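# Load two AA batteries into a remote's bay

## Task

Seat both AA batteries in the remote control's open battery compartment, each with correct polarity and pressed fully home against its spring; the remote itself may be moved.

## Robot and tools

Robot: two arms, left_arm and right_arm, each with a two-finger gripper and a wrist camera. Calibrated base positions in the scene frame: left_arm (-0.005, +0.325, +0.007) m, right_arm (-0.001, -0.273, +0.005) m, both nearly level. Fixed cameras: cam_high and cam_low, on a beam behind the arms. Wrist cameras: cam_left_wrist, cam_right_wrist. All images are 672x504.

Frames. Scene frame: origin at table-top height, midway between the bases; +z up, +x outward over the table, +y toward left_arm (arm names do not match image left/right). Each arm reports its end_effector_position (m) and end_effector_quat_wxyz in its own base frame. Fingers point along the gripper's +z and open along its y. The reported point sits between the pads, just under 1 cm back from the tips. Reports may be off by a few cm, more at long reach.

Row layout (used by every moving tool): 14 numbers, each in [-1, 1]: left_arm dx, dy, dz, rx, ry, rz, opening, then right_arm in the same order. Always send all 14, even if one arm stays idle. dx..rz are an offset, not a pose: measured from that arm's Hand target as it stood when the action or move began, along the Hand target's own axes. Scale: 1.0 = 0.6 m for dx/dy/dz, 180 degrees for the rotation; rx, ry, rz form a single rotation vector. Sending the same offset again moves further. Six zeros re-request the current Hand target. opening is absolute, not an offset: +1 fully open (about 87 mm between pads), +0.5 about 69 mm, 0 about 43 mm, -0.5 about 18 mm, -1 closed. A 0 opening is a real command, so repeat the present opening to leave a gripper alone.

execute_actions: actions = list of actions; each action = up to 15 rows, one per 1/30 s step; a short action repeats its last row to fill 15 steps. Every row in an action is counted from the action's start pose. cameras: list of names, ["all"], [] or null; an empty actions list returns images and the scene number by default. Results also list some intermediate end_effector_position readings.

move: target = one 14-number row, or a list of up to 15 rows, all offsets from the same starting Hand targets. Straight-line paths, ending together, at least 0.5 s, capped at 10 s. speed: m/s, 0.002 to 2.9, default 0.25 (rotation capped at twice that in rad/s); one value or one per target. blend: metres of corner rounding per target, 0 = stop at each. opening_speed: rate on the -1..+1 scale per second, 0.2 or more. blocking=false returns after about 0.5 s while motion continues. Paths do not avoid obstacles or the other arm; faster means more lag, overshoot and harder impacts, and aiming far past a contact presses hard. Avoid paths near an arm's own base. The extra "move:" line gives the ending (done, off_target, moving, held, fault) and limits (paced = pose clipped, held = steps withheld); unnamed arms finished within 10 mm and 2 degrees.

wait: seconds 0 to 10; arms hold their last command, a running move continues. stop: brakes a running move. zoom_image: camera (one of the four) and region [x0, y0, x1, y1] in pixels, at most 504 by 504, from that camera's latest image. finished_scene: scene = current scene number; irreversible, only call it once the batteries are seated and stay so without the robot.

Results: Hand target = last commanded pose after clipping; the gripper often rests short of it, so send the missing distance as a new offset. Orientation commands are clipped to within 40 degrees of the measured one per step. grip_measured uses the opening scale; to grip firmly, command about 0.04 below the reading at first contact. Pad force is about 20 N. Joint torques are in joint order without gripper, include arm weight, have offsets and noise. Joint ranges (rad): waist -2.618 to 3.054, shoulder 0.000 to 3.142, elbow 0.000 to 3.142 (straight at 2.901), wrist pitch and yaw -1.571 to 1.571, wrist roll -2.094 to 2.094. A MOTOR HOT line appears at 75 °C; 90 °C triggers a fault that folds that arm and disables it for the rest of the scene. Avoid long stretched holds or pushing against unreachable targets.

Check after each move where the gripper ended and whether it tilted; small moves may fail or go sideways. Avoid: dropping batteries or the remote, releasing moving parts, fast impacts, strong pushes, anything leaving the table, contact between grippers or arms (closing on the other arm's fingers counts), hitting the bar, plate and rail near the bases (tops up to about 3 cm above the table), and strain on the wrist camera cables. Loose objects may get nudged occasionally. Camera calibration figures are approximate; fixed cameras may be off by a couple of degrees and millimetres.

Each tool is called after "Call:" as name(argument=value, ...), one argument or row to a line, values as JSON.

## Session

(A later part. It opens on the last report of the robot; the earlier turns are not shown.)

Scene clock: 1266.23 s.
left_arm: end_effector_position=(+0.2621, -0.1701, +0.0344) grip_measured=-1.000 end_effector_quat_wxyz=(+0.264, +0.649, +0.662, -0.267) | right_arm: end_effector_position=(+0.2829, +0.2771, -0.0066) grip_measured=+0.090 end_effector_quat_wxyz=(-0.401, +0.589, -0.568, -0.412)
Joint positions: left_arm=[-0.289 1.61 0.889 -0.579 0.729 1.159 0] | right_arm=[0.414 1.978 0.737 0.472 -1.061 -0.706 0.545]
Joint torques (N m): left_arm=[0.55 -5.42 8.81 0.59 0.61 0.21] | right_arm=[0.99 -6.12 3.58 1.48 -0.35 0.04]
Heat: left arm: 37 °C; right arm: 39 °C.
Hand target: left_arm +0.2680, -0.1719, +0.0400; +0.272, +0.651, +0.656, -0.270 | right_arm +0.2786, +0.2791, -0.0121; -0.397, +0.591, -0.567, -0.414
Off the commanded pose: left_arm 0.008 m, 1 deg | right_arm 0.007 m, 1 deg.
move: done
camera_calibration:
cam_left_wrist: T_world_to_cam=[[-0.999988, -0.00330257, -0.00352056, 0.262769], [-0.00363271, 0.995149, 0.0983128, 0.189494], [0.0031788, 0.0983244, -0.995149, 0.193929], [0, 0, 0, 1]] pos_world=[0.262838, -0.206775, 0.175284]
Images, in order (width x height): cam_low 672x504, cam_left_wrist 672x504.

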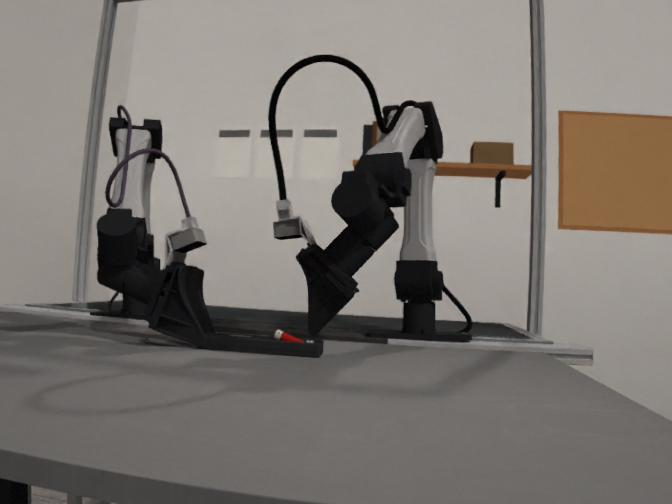

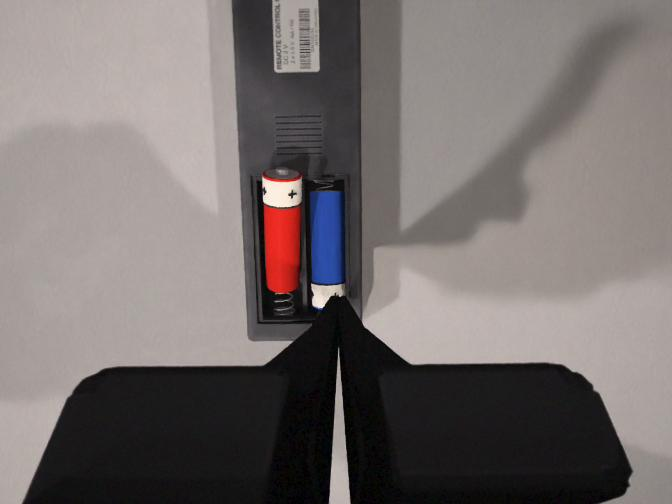

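Call:
move(
  target=[0.0141,0.0066,0.0236,0,0,0,-1,0,0,0,0,0,0,0.02],
  speed=0.04,
  cameras=["cam_left_wrist","cam_low"],
)

Call:
zoom_image(
  camera="cam_left_wrist",
  region=[260, 240, 400, 380],
)

Call:
zoom_image(
  camera="cam_low",
  region=[290, 325, 330, 355],
)

Scene clock: 1275.63 s.
left_arm: end_effector_position=(+0.2659, -0.1739, +0.0282) grip_measured=-1.000 end_effector_quat_wxyz=(+0.267, +0.648, +0.658, -0.274) | right_arm: end_effector_position=(+0.2829, +0.2771, -0.0066) grip_measured=+0.090 end_effector_quat_wxyz=(-0.401, +0.589, -0.568, -0.412)
Joint positions: left_arm=[-0.289 1.642 0.889 -0.544 0.745 1.159 0] | right_arm=[0.414 1.978 0.737 0.472 -1.061 -0.706 0.545]
Joint torques (N m): left_arm=[-0.35 -4.46 6.69 1 0.42 0.08] | right_arm=[1.02 -6.12 3.54 1.49 -0.35 0.03]
Heat: left arm: 37 °C; right arm: 39 °C.
Hand target: left_arm +0.2719, -0.1759, +0.0240; +0.272, +0.651, +0.656, -0.270 | right_arm +0.2786, +0.2791, -0.0121; -0.397, +0.591, -0.567, -0.414
Off the commanded pose: left_arm 0.008 m, 1 deg | right_arm 0.007 m, 1 deg.
move: done
camera_calibration:
cam_left_wrist: T_world_to_cam=[[-0.999998, 0.00137736, -0.00118788, 0.267322], [0.0012744, 0.996574, 0.0827018, 0.193213], [0.00129772, 0.0827002, -0.996574, 0.185982], [0, 0, 0, 1]] pos_world=[0.266834, -0.2083, 0.169683]
Images, in order (width x height): cam_low 672x504, cam_left_wrist 672x504.

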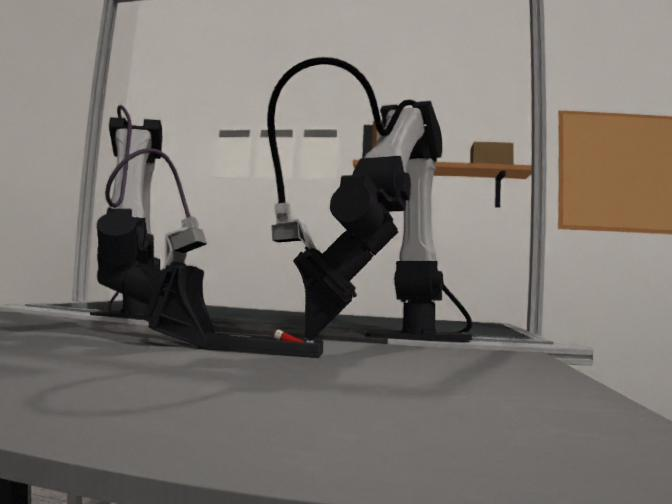

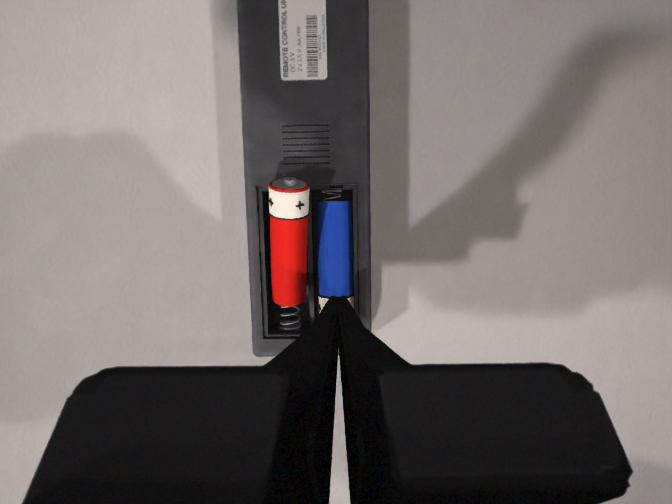

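Scaled by 3.600 from the camera's 672x504 image, which has a finer 960x720 frame.

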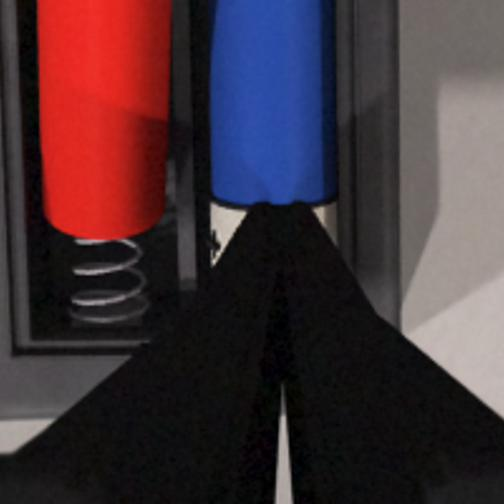

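Scaled by 12.600 from the camera's 672x504 image, which has a finer 960x720 frame.

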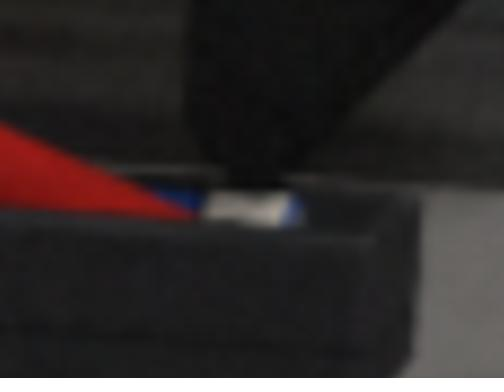

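Call:
move(
  target=[0.0071,0,0.0071,0,0,0,-1,0,0,0,0,0,0,0.02],
  speed=0.04,
  cameras=["cam_left_wrist","cam_low"],
)

Call:
zoom_image(
  camera="cam_low",
  region=[290, 325, 330, 355],
)

Scene clock: 1280.63 s.
left_arm: end_effector_position=(+0.2734, -0.1775, +0.0265) grip_measured=-1.000 end_effector_quat_wxyz=(+0.280, +0.650, +0.652, -0.271) | right_arm: end_effector_position=(+0.2829, +0.2771, -0.0066) grip_measured=+0.090 end_effector_quat_wxyz=(-0.401, +0.589, -0.568, -0.412)
Joint positions: left_arm=[-0.289 1.658 0.889 -0.5 0.754 1.159 0] | right_arm=[0.414 1.978 0.737 0.472 -1.061 -0.706 0.545]
Joint torques (N m): left_arm=[-0.29 -4.77 5.44 0.86 0.34 0.08] | right_arm=[0.99 -6.13 3.55 1.5 -0.36 0.03]
Heat: left arm: 37 °C; right arm: 39 °C.
Hand target: left_arm +0.2720, -0.1759, +0.0180; +0.272, +0.650, +0.656, -0.270 | right_arm +0.2786, +0.2791, -0.0121; -0.397, +0.591, -0.567, -0.414
Off the commanded pose: left_arm 0.009 m, 1 deg | right_arm 0.007 m, 1 deg.
move: done
camera_calibration:
cam_left_wrist: T_world_to_cam=[[-0.999666, 0.00330732, -0.0256333, 0.275798], [0.00158147, 0.997748, 0.0670584, 0.197528], [0.0257974, 0.0669954, -0.99742, 0.175101], [0, 0, 0, 1]] pos_world=[0.270877, -0.209727, 0.168473]
Images, in order (width x height): cam_low 672x504, cam_left_wrist 672x504.

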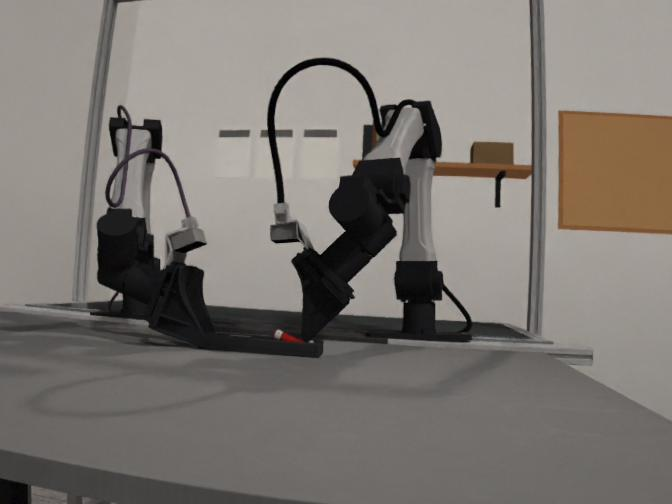

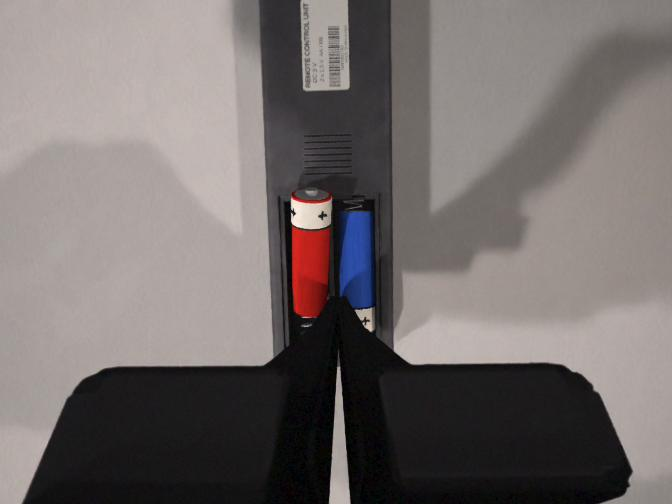

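Scaled by 12.600 from the camera's 672x504 image, which has a finer 960x720 frame.

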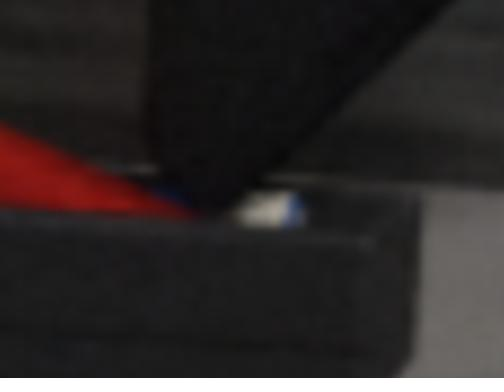

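Call:
move(
  target=[-0.0258,-0.0167,-0.0353,0,0,0,-1,0,0,0,0,0,0,0.02],
  speed=0.05,
  cameras=["cam_left_wrist","cam_low","cam_right_wrist"],
)

Call:
zoom_image(
  camera="cam_left_wrist",
  region=[240, 150, 400, 350],
)

Call:
zoom_image(
  camera="cam_low",
  region=[290, 325, 330, 355],
)

Call:
zoom_image(
  camera="cam_right_wrist",
  region=[270, 0, 390, 90],
)

Scene clock: 1290.97 s.
left_arm: end_effector_position=(+0.2579, -0.1724, +0.0335) grip_measured=-1.000 end_effector_quat_wxyz=(+0.260, +0.646, +0.661, -0.280) | right_arm: end_effector_position=(+0.2824, +0.2776, -0.0066) grip_measured=+0.090 end_effector_quat_wxyz=(-0.401, +0.590, -0.568, -0.412)
Joint positions: left_arm=[-0.289 1.618 0.889 -0.588 0.75 1.159 0] | right_arm=[0.416 1.978 0.737 0.472 -1.061 -0.706 0.545]
Joint torques (N m): left_arm=[-0.09 -8.4 7.35 0.56 0.39 0.11] | right_arm=[0.85 -6.19 3.56 1.48 -0.36 0.03]
Heat: left arm: 37 °C; right arm: 39 °C.
Hand target: left_arm +0.2619, -0.1720, +0.0440; +0.272, +0.651, +0.656, -0.270 | right_arm +0.2786, +0.2790, -0.0121; -0.397, +0.591, -0.567, -0.414
Off the commanded pose: left_arm 0.011 m, 2 deg | right_arm 0.007 m, 1 deg.
move: off_target (left_arm)
camera_calibration:
cam_left_wrist: T_world_to_cam=[[-0.999808, 0.00233346, 0.0194573, 0.258829], [0.00395526, 0.99648, 0.0837351, 0.19049], [-0.0191934, 0.083796, -0.996298, 0.196606], [0, 0, 0, 1]] pos_world=[0.261799, -0.206898, 0.174891]
cam_right_wrist: T_world_to_cam=[[0.999396, 0.0338342, -0.00794381, -0.290535], [0.0289312, -0.936575, -0.349272, 0.271576], [-0.0192573, 0.348831, -0.936988, 0.0480314], [0, 0, 0, 1]] pos_world=[0.283427, 0.247426, 0.137551]
Images, in order (width x height): cam_low 672x504, cam_left_wrist 672x504, cam_right_wrist 672x504.

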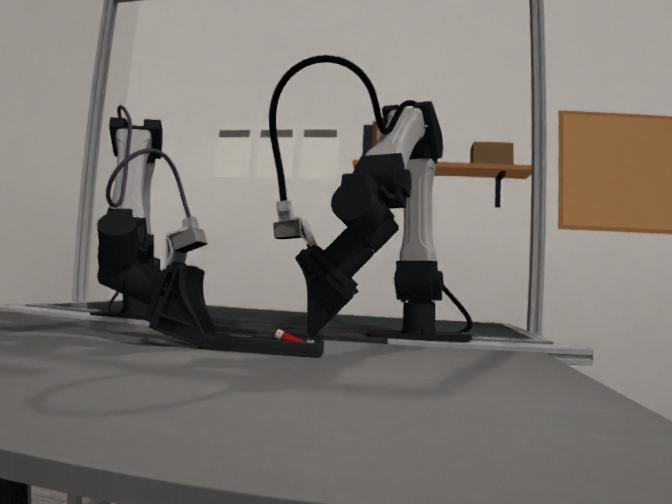

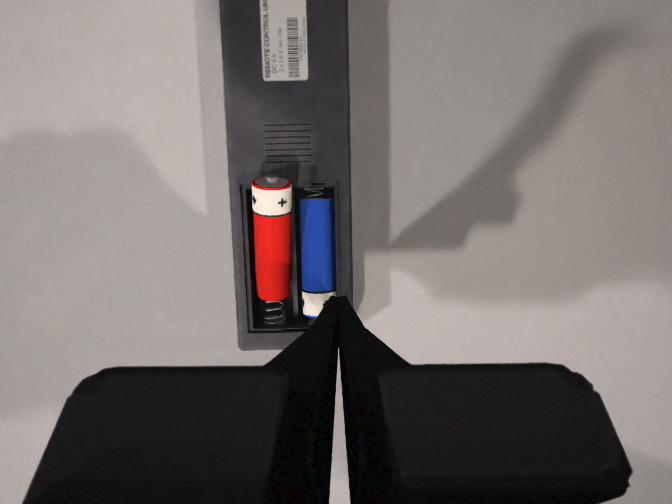

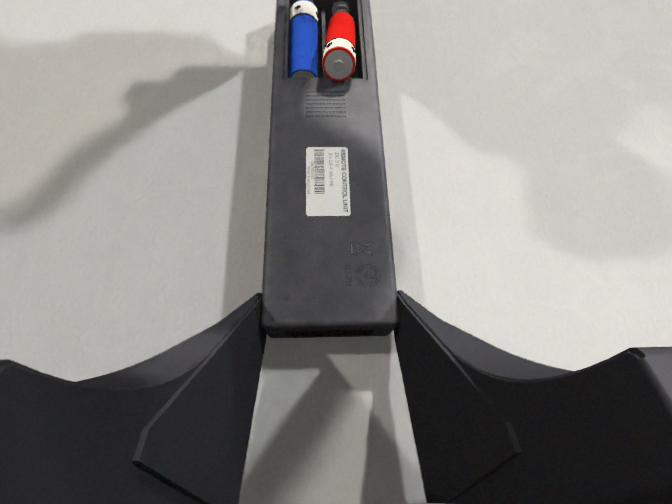

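Scaled by 2.520 from the camera's 672x504 image, which has a finer 960x720 frame.

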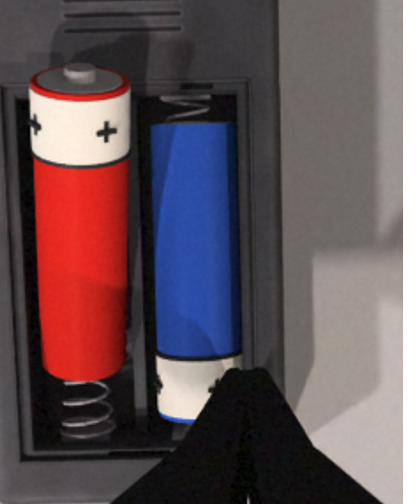

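Scaled by 12.600 from the camera's 672x504 image, which has a finer 960x720 frame.

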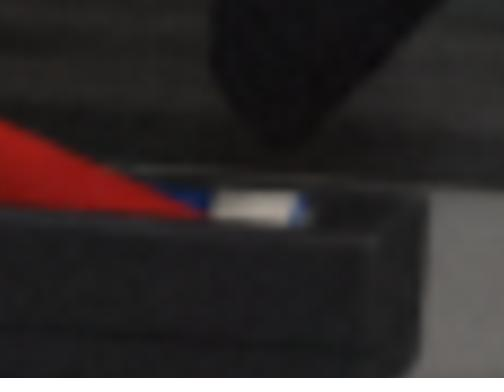

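Scaled by 4.200 from the camera's 672x504 image, which has a finer 960x720 frame.

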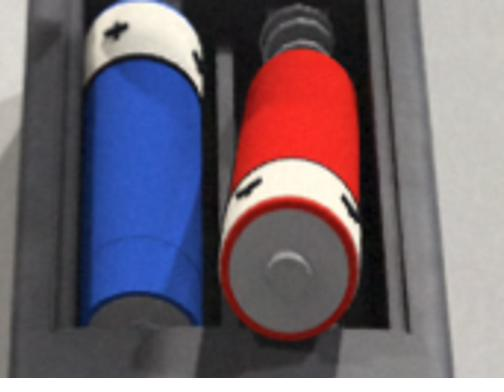

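Call:
move(
  target=[-0.0007,0.0168,0.0101,0,0,0,-0.8,0,0,0,0,0,0,0.02],
  speed=0.05,
  cameras=["cam_left_wrist","cam_low"],
)

Call:
zoom_image(
  camera="cam_left_wrist",
  region=[240, 200, 400, 360],
)

Call:
zoom_image(
  camera="cam_low",
  region=[290, 325, 330, 355],
)

Scene clock: 1306.93 s.
left_arm: end_effector_position=(+0.2639, -0.1740, +0.0383) grip_measured=-0.800 end_effector_quat_wxyz=(+0.267, +0.648, +0.658, -0.276) | right_arm: end_effector_position=(+0.2824, +0.2776, -0.0066) grip_measured=+0.090 end_effector_quat_wxyz=(-0.401, +0.590, -0.568, -0.412)
Joint positions: left_arm=[-0.289 1.618 0.907 -0.589 0.749 1.159 0.1] | right_arm=[0.416 1.978 0.737 0.472 -1.061 -0.706 0.545]
Joint torques (N m): left_arm=[-0.43 -4.86 8.7 0.77 0.38 0.06] | right_arm=[0.81 -6.16 3.56 1.47 -0.35 0.02]
Heat: left arm: 38 °C; right arm: 38 °C.
Hand target: left_arm +0.2721, -0.1765, +0.0401; +0.272, +0.651, +0.656, -0.270 | right_arm +0.2786, +0.2790, -0.0121; -0.397, +0.591, -0.567, -0.414
Off the commanded pose: left_arm 0.009 m, 1 deg | right_arm 0.007 m, 0 deg.
move: done
camera_calibration:
cam_left_wrist: T_world_to_cam=[[-0.999996, 0.00213561, 0.00197501, 0.265417], [0.00228622, 0.996817, 0.079694, 0.192401], [-0.00179853, 0.0796982, -0.996817, 0.196366], [0, 0, 0, 1]] pos_world=[0.265329, -0.208005, 0.179884]
Images, in order (width x height): cam_low 672x504, cam_left_wrist 672x504.

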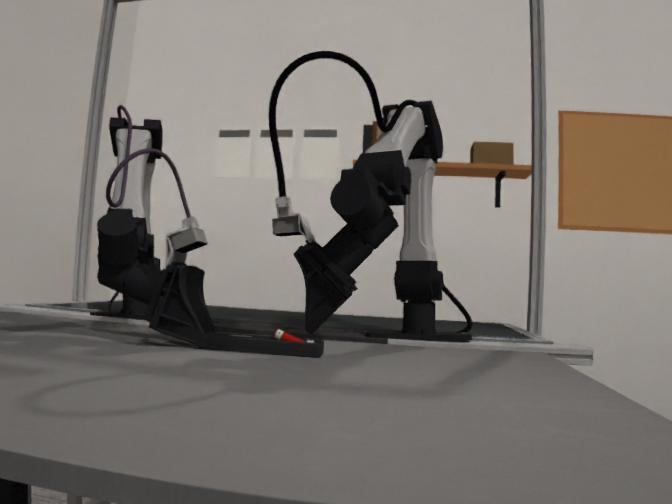

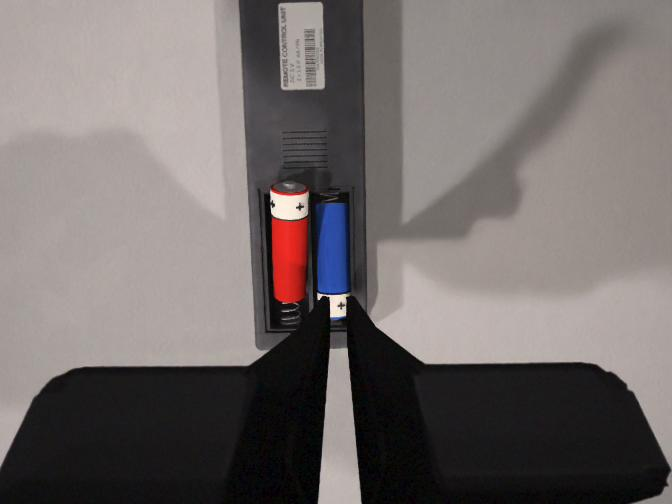

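Scaled by 3.150 from the camera's 672x504 image, which has a finer 960x720 frame.

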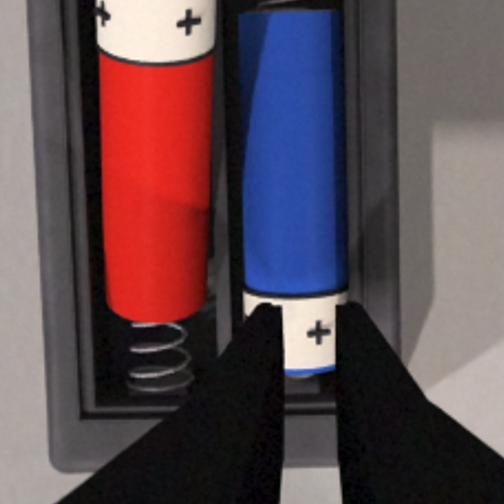

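Scaled by 12.600 from the camera's 672x504 image, which has a finer 960x720 frame.

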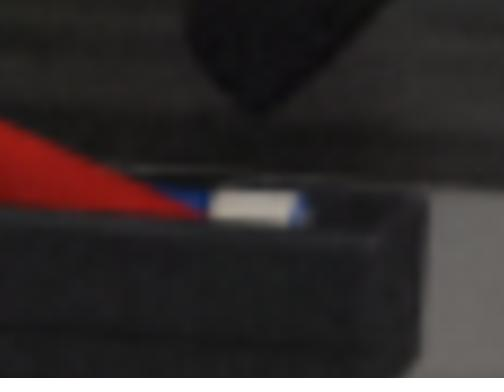

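Call:
move(
  target=[0.0165,0.001,0.0165,0,0,0,-0.8,0,0,0,0,0,0,0.02],
  speed=0.04,
  cameras=["cam_left_wrist","cam_low"],
)

Call:
zoom_image(
  camera="cam_left_wrist",
  region=[240, 200, 400, 360],
)

Call:
zoom_image(
  camera="cam_low",
  region=[290, 325, 330, 355],
)

Scene clock: 1316.43 s.
left_arm: end_effector_position=(+0.2703, -0.1758, +0.0316) grip_measured=-0.800 end_effector_quat_wxyz=(+0.271, +0.649, +0.656, -0.273) | right_arm: end_effector_position=(+0.2824, +0.2776, -0.0066) grip_measured=+0.090 end_effector_quat_wxyz=(-0.401, +0.590, -0.568, -0.412)
Joint positions: left_arm=[-0.289 1.648 0.907 -0.548 0.749 1.159 0.1] | right_arm=[0.416 1.978 0.737 0.472 -1.061 -0.706 0.545]
Joint torques (N m): left_arm=[-0.42 -4.97 5.7 0.95 0.4 0.07] | right_arm=[0.81 -6.12 3.56 1.47 -0.36 0.03]
Heat: left arm: 37 °C; right arm: 39 °C.
Hand target: left_arm +0.2727, -0.1765, +0.0260; +0.272, +0.650, +0.656, -0.270 | right_arm +0.2786, +0.2790, -0.0121; -0.397, +0.591, -0.567, -0.414
Off the commanded pose: left_arm 0.006 m, 0 deg | right_arm 0.007 m, 0 deg.
move: done
camera_calibration:
cam_left_wrist: T_world_to_cam=[[-0.999966, 0.00196971, -0.00796958, 0.27213], [0.00134852, 0.997014, 0.0772138, 0.19504], [0.00809787, 0.0772005, -0.996983, 0.186734], [0, 0, 0, 1]] pos_world=[0.270346, -0.20941, 0.17328]
Images, in order (width x height): cam_low 672x504, cam_left_wrist 672x504.

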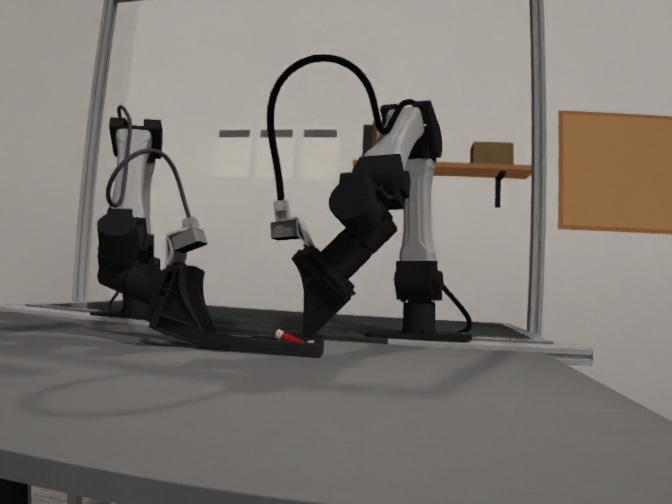

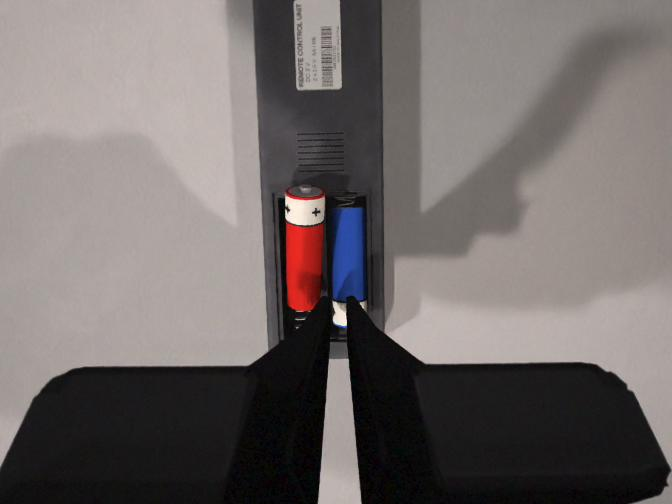

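Scaled by 3.150 from the camera's 672x504 image, which has a finer 960x720 frame.

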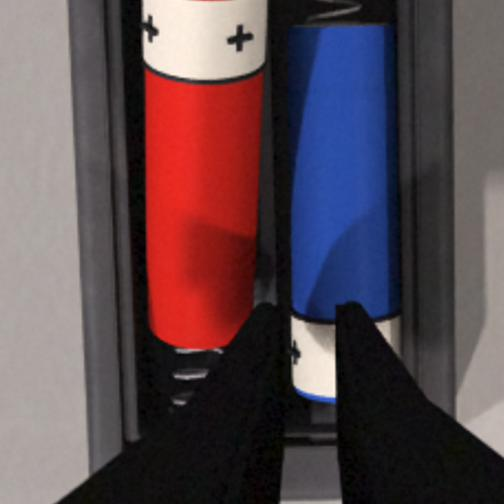

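Scaled by 12.600 from the camera's 672x504 image, which has a finer 960x720 frame.

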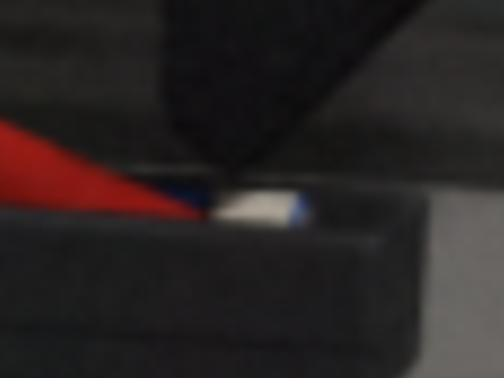

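Call:
move(
  target=[0.0072,-0.0133,0.0023,0,0,0,-0.8,0,0,0,0,0,0,0.02],
  speed=0.04,
  cameras=["cam_left_wrist","cam_low"],
)

Call:
zoom_image(
  camera="cam_left_wrist",
  region=[240, 200, 400, 360],
)

Call:
zoom_image(
  camera="cam_low",
  region=[290, 325, 330, 355],
)

Scene clock: 1325.63 s.
left_arm: end_effector_position=(+0.2647, -0.1755, +0.0264) grip_measured=-0.799 end_effector_quat_wxyz=(+0.270, +0.647, +0.657, -0.278) | right_arm: end_effector_position=(+0.2824, +0.2776, -0.0066) grip_measured=+0.090 end_effector_quat_wxyz=(-0.401, +0.590, -0.568, -0.412)
Joint positions: left_arm=[-0.289 1.645 0.878 -0.528 0.756 1.157 0.1] | right_arm=[0.416 1.978 0.737 0.472 -1.061 -0.706 0.545]
Joint torques (N m): left_arm=[-0.51 -6.3 4.4 0.99 0.32 0.07] | right_arm=[0.85 -6.12 3.63 1.49 -0.37 0.03]
Heat: left arm: 37 °C; right arm: 39 °C.
Hand target: left_arm +0.2647, -0.1745, +0.0219; +0.272, +0.651, +0.656, -0.270 | right_arm +0.2786, +0.2790, -0.0121; -0.397, +0.591, -0.567, -0.414
Off the commanded pose: left_arm 0.005 m, 1 deg | right_arm 0.007 m, 0 deg.
move: done
camera_calibration:
cam_left_wrist: T_world_to_cam=[[-0.999996, 0.00283201, 0.000801249, 0.266285], [0.00288217, 0.997423, 0.0716936, 0.194958], [-0.000596147, 0.0716956, -0.997426, 0.182844], [0, 0, 0, 1]] pos_world=[0.265831, -0.208319, 0.168183]
Images, in order (width x height): cam_low 672x504, cam_left_wrist 672x504.

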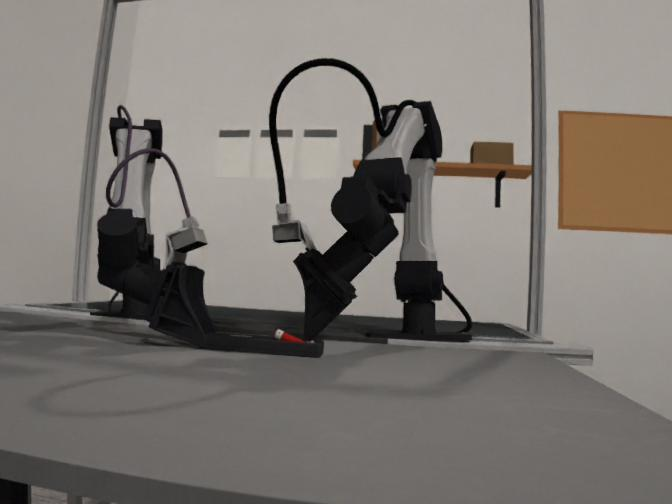

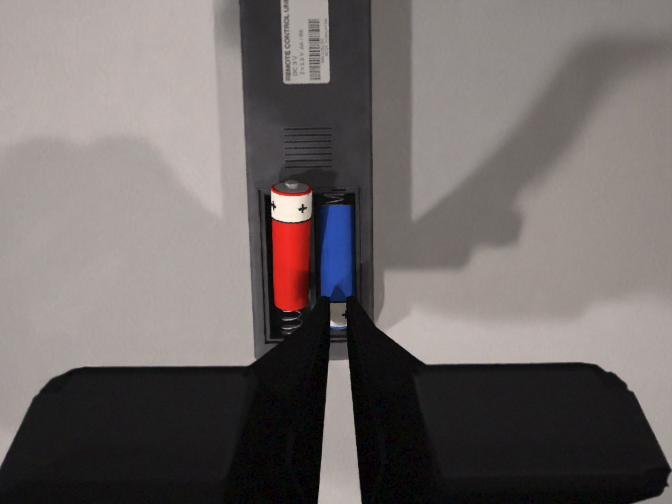

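Scaled by 3.150 from the camera's 672x504 image, which has a finer 960x720 frame.

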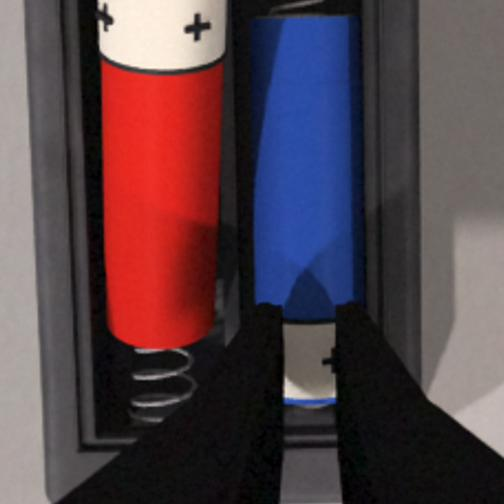

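Scaled by 12.600 from the camera's 672x504 image, which has a finer 960x720 frame.

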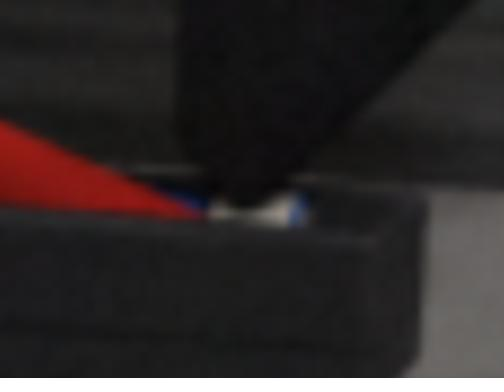

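Call:
move(
  target=[0.0094,0,0.0094,0,0,0,-0.8,0,0,0,0,0,0,0.02],
  speed=0.04,
  cameras=["cam_left_wrist","cam_low"],
)

Call:
zoom_image(
  camera="cam_left_wrist",
  region=[240, 200, 400, 360],
)

Call:
zoom_image(
  camera="cam_low",
  region=[290, 325, 330, 355],
)

Scene clock: 1331.43 s.
left_arm: end_effector_position=(+0.2645, -0.1776, +0.0258) grip_measured=-0.799 end_effector_quat_wxyz=(+0.276, +0.646, +0.654, -0.282) | right_arm: end_effector_position=(+0.2824, +0.2776, -0.0066) grip_measured=+0.090 end_effector_quat_wxyz=(-0.401, +0.590, -0.568, -0.412)
Joint positions: left_arm=[-0.289 1.645 0.868 -0.507 0.769 1.152 0.101] | right_arm=[0.416 1.978 0.737 0.472 -1.061 -0.706 0.545]
Joint torques (N m): left_arm=[-0.46 -5.03 3.73 1.11 0.18 0.13] | right_arm=[0.84 -6.15 3.55 1.49 -0.35 0.03]
Heat: left arm: 37 °C; right arm: 39 °C.
Hand target: left_arm +0.2646, -0.1744, +0.0139; +0.272, +0.651, +0.656, -0.270 | right_arm +0.2786, +0.2790, -0.0121; -0.397, +0.591, -0.567, -0.414
Off the commanded pose: left_arm 0.012 m, 2 deg | right_arm 0.007 m, 0 deg.
move: off_target (left_arm)
camera_calibration:
cam_left_wrist: T_world_to_cam=[[-0.999991, 0.00351727, -0.00250989, 0.266389], [0.00336903, 0.99838, 0.0568055, 0.197565], [0.00270563, 0.0567965, -0.998382, 0.178924], [0, 0, 0, 1]] pos_world=[0.265237, -0.208344, 0.16808]
Images, in order (width x height): cam_low 672x504, cam_left_wrist 672x504.

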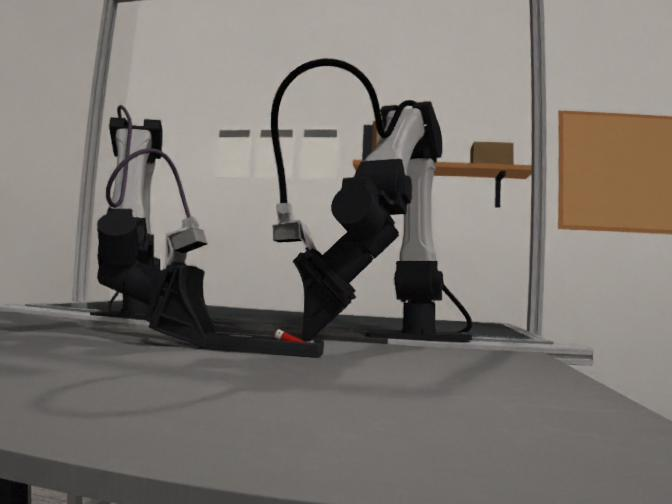

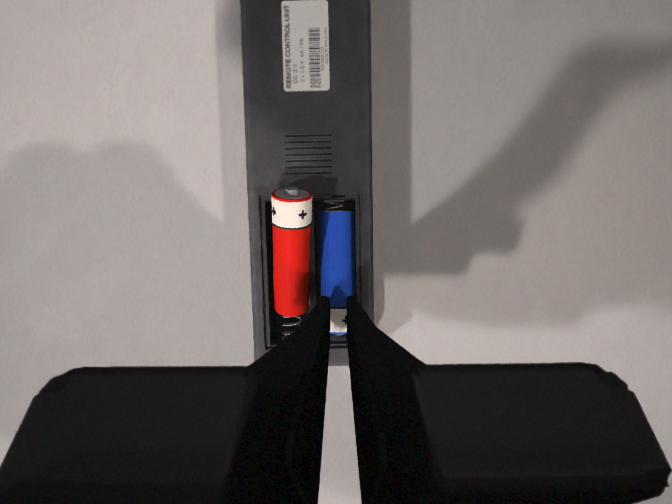

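Scaled by 3.150 from the camera's 672x504 image, which has a finer 960x720 frame.

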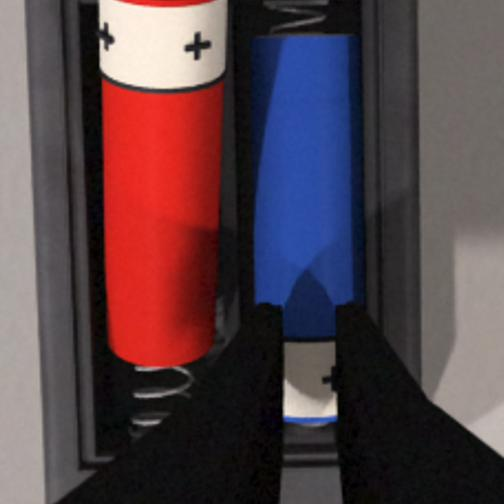

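Scaled by 12.600 from the camera's 672x504 image, which has a finer 960x720 frame.

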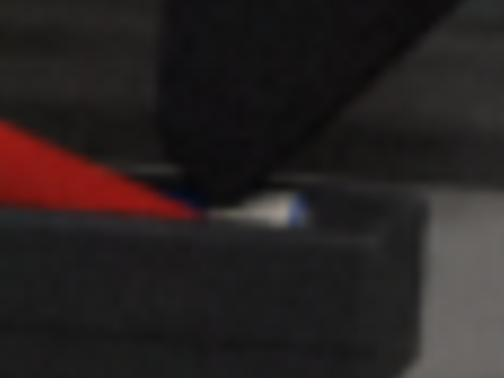

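Call:
move(
  target=[
    [-0.0683,0,-0.0637,0,0,0,-0.8,0,0,0,0,0,0,0.02],
    [-0.1365,0.034,0.0139,0,0,0,-0.8,0,0,0,0,0,0,0.02],
  ],
  speed=0.1,
  cameras=["cam_left_wrist","cam_low","cam_right_wrist","cam_high"],
)

Call:
zoom_image(
  camera="cam_left_wrist",
  region=[240, 220, 400, 380],
)

Call:
zoom_image(
  camera="cam_low",
  region=[250, 310, 330, 370],
)

Scene clock: 1364.97 s.
left_arm: end_effector_position=(+0.2732, -0.2328, +0.0627) grip_measured=-0.800 end_effector_quat_wxyz=(+0.257, +0.649, +0.660, -0.278) | right_arm: end_effector_position=(+0.2824, +0.2776, -0.0066) grip_measured=+0.090 end_effector_quat_wxyz=(-0.401, +0.590, -0.568, -0.412)
Joint positions: left_arm=[-0.465 1.674 1.066 -0.57 0.69 0.947 0.1] | right_arm=[0.416 1.978 0.737 0.472 -1.061 -0.706 0.545]
Joint torques (N m): left_arm=[-0.21 -5.63 9.39 1.14 0.33 0.03] | right_arm=[0.88 -6.13 3.56 1.48 -0.36 0.03]
Heat: left arm: 37 °C; right arm: 39 °C.
Hand target: left_arm +0.2855, -0.2381, +0.0659; +0.272, +0.651, +0.656, -0.270 | right_arm +0.2786, +0.2790, -0.0121; -0.397, +0.591, -0.567, -0.414
Off the commanded pose: left_arm 0.014 m, 2 deg | right_arm 0.007 m, 0 deg.
move: off_target (left_arm)
camera_calibration:
cam_left_wrist: T_world_to_cam=[[-0.9998, 0.00844295, 0.0181079, 0.275121], [0.0100468, 0.995855, 0.0903948, 0.246062], [-0.0172696, 0.0905587, -0.995741, 0.232104], [0, 0, 0, 1]] pos_world=[0.276602, -0.268384, 0.203891]
cam_right_wrist: T_world_to_cam=[[0.999396, 0.0338342, -0.00794381, -0.290535], [0.0289312, -0.936575, -0.349272, 0.271576], [-0.0192573, 0.348831, -0.936988, 0.0480314], [0, 0, 0, 1]] pos_world=[0.283427, 0.247426, 0.137551]

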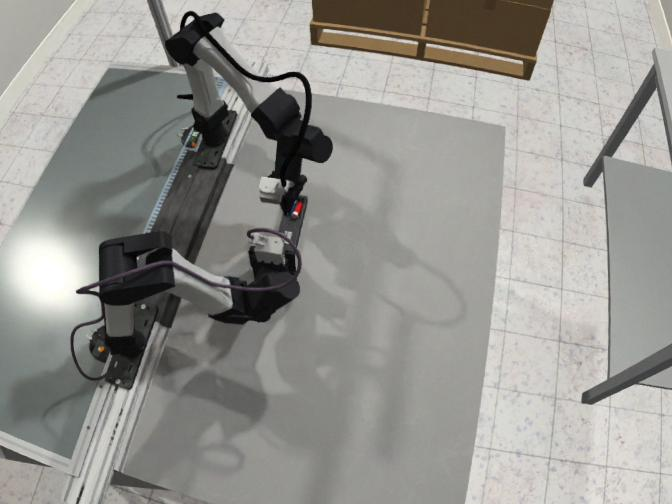

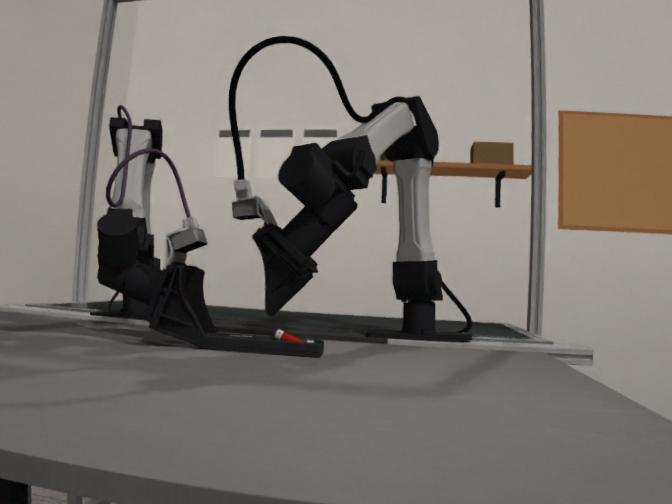

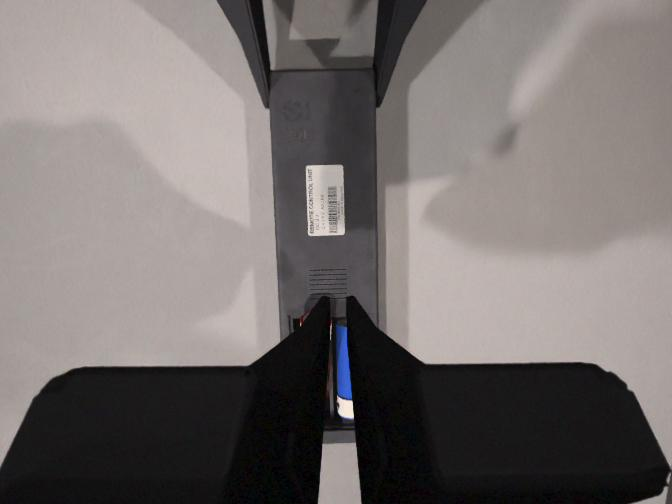

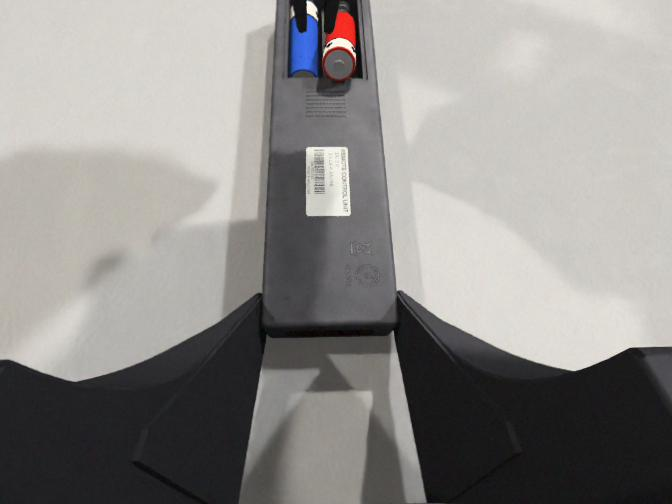

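Scaled by 3.150 from the camera's 672x504 image, which has a finer 960x720 frame.

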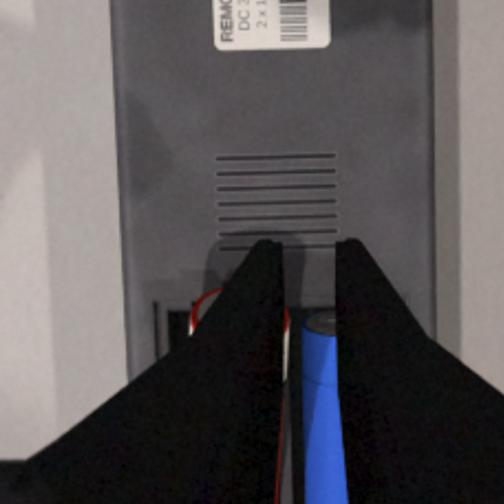

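Scaled by 6.300 from the camera's 672x504 image, which has a finer 960x720 frame.

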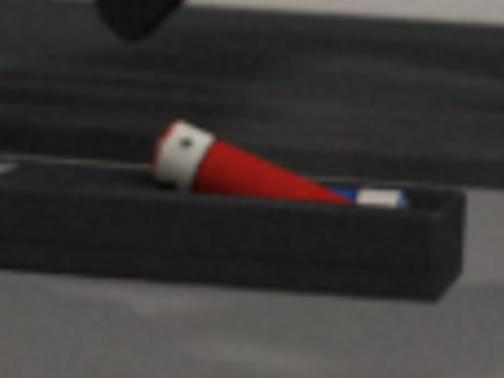

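Call:
move(
  target=[0.0259,0,0.0259,0,0,0,-0.8,0,0,0,0,0,0,0.02],
  speed=0.08,
  cameras=["cam_left_wrist","cam_low"],
)

Call:
zoom_image(
  camera="cam_left_wrist",
  region=[240, 220, 400, 380],
)

Call:
zoom_image(
  camera="cam_low",
  region=[250, 310, 330, 370],
)

Scene clock: 1375.70 s.
left_arm: end_effector_position=(+0.2815, -0.2368, +0.0484) grip_measured=-0.800 end_effector_quat_wxyz=(+0.268, +0.651, +0.655, -0.274) | right_arm: end_effector_position=(+0.2824, +0.2776, -0.0066) grip_measured=+0.090 end_effector_quat_wxyz=(-0.401, +0.590, -0.568, -0.412)
Joint positions: left_arm=[-0.465 1.712 1.04 -0.481 0.688 0.947 0.1] | right_arm=[0.416 1.978 0.737 0.472 -1.061 -0.706 0.545]
Joint torques (N m): left_arm=[-0.29 -5.98 6.45 1.21 0.32 0.03] | right_arm=[0.84 -6.17 3.56 1.47 -0.35 0.04]
Heat: left arm: 37 °C; right arm: 39 °C.
Hand target: left_arm +0.2855, -0.2381, +0.0439; +0.272, +0.651, +0.656, -0.270 | right_arm +0.2786, +0.2790, -0.0121; -0.397, +0.591, -0.567, -0.414
Off the commanded pose: left_arm 0.006 m, 1 deg | right_arm 0.007 m, 0 deg.
move: done
camera_calibration:
cam_left_wrist: T_world_to_cam=[[-0.999957, 0.00770192, -0.00521808, 0.284807], [0.00725752, 0.996736, 0.0804071, 0.252705], [0.00582033, 0.0803657, -0.996748, 0.209395], [0, 0, 0, 1]] pos_world=[0.281742, -0.270902, 0.189881]
Images, in order (width x height): cam_low 672x504, cam_left_wrist 672x504.

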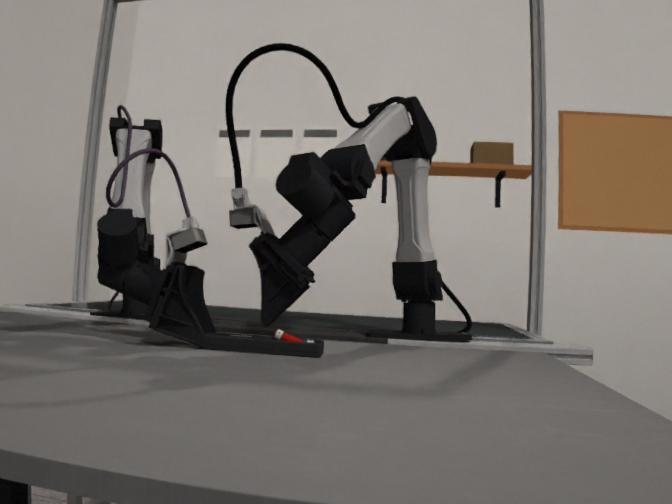

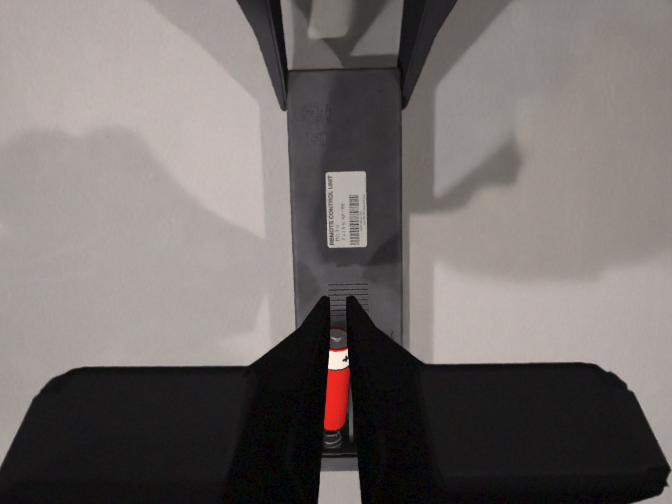

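Scaled by 3.150 from the camera's 672x504 image, which has a finer 960x720 frame.

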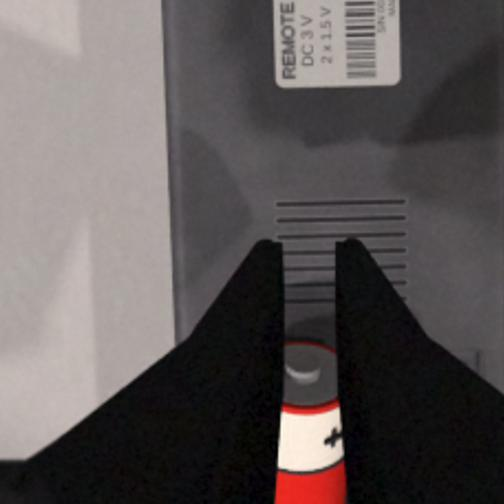

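Scaled by 6.300 from the camera's 672x504 image, which has a finer 960x720 frame.

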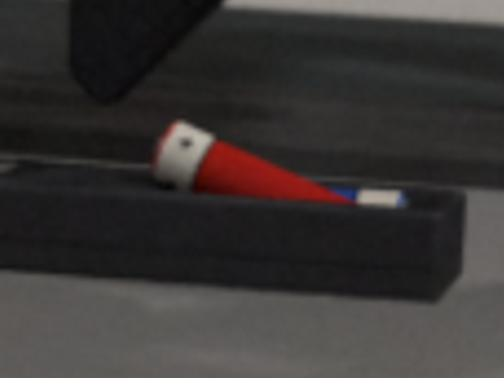

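Call:
move(
  target=[0.01414,-0.002,0.01414,0,0,0,-0.8,0,0,0,0,0,0,0.02],
  speed=0.04,
  cameras=["cam_low","cam_left_wrist"],
)

Call:
zoom_image(
  camera="cam_low",
  region=[250, 310, 330, 370],
)

Call:
zoom_image(
  camera="cam_left_wrist",
  region=[240, 200, 400, 360],
)

Scene clock: 1405.97 s.
left_arm: end_effector_position=(+0.2811, -0.2365, +0.0369) grip_measured=-0.800 end_effector_quat_wxyz=(+0.269, +0.650, +0.656, -0.274) | right_arm: end_effector_position=(+0.2824, +0.2776, -0.0066) grip_measured=+0.090 end_effector_quat_wxyz=(-0.401, +0.590, -0.568, -0.412)
Joint positions: left_arm=[-0.465 1.729 1.008 -0.43 0.688 0.945 0.1] | right_arm=[0.416 1.978 0.737 0.472 -1.061 -0.706 0.545]
Joint torques (N m): left_arm=[-0.39 -5.91 6.3 1.2 0.33 0.04] | right_arm=[0.83 -6.17 3.62 1.49 -0.35 0.04]
Heat: left arm: 37 °C; right arm: 39 °C.
Hand target: left_arm +0.2843, -0.2381, +0.0319; +0.272, +0.651, +0.656, -0.270 | right_arm +0.2786, +0.2790, -0.0121; -0.397, +0.591, -0.567, -0.414
Off the commanded pose: left_arm 0.006 m, 1 deg | right_arm 0.007 m, 0 deg.
move: done
camera_calibration:
cam_left_wrist: T_world_to_cam=[[-0.999961, 0.00617735, -0.00634328, 0.283936], [0.00565351, 0.996817, 0.0795184, 0.253861], [0.0068143, 0.0794794, -0.996813, 0.197496], [0, 0, 0, 1]] pos_world=[0.281144, -0.270504, 0.178481]
Images, in order (width x height): cam_low 672x504, cam_left_wrist 672x504.

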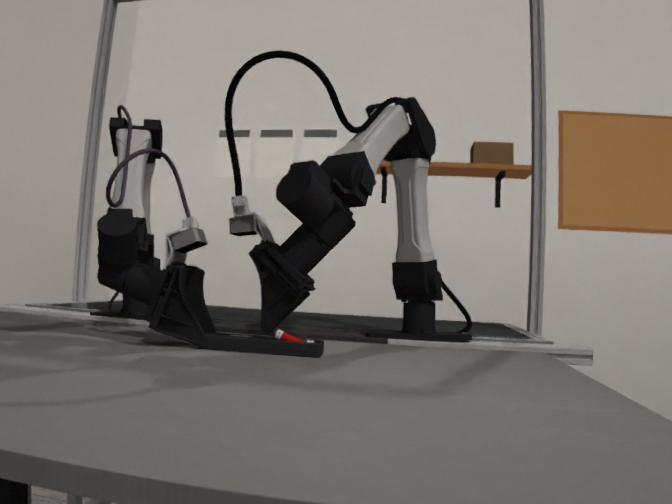

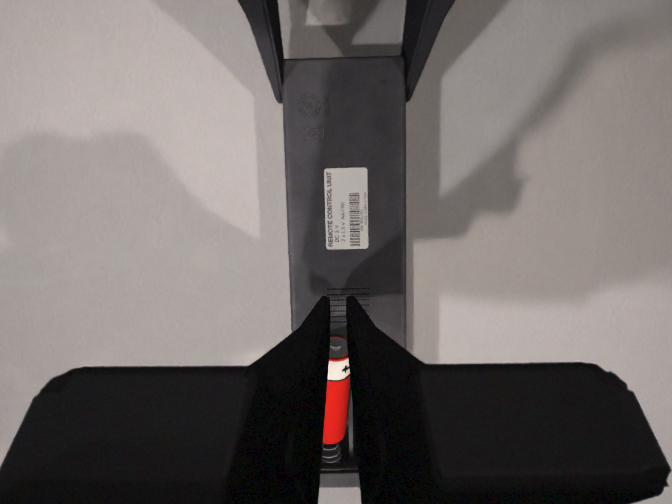

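Scaled by 6.300 from the camera's 672x504 image, which has a finer 960x720 frame.

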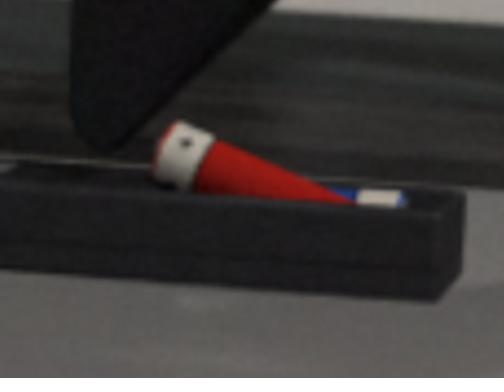

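Scaled by 3.150 from the camera's 672x504 image, which has a finer 960x720 frame.

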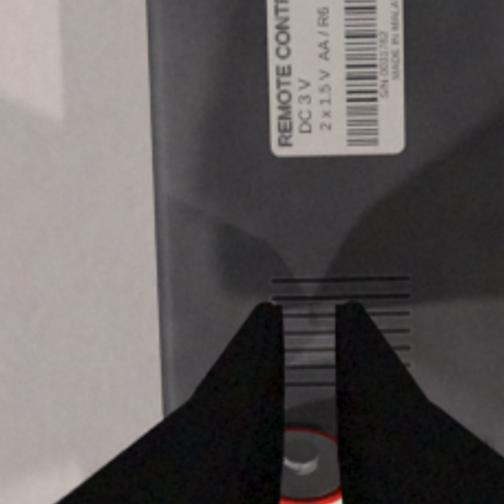

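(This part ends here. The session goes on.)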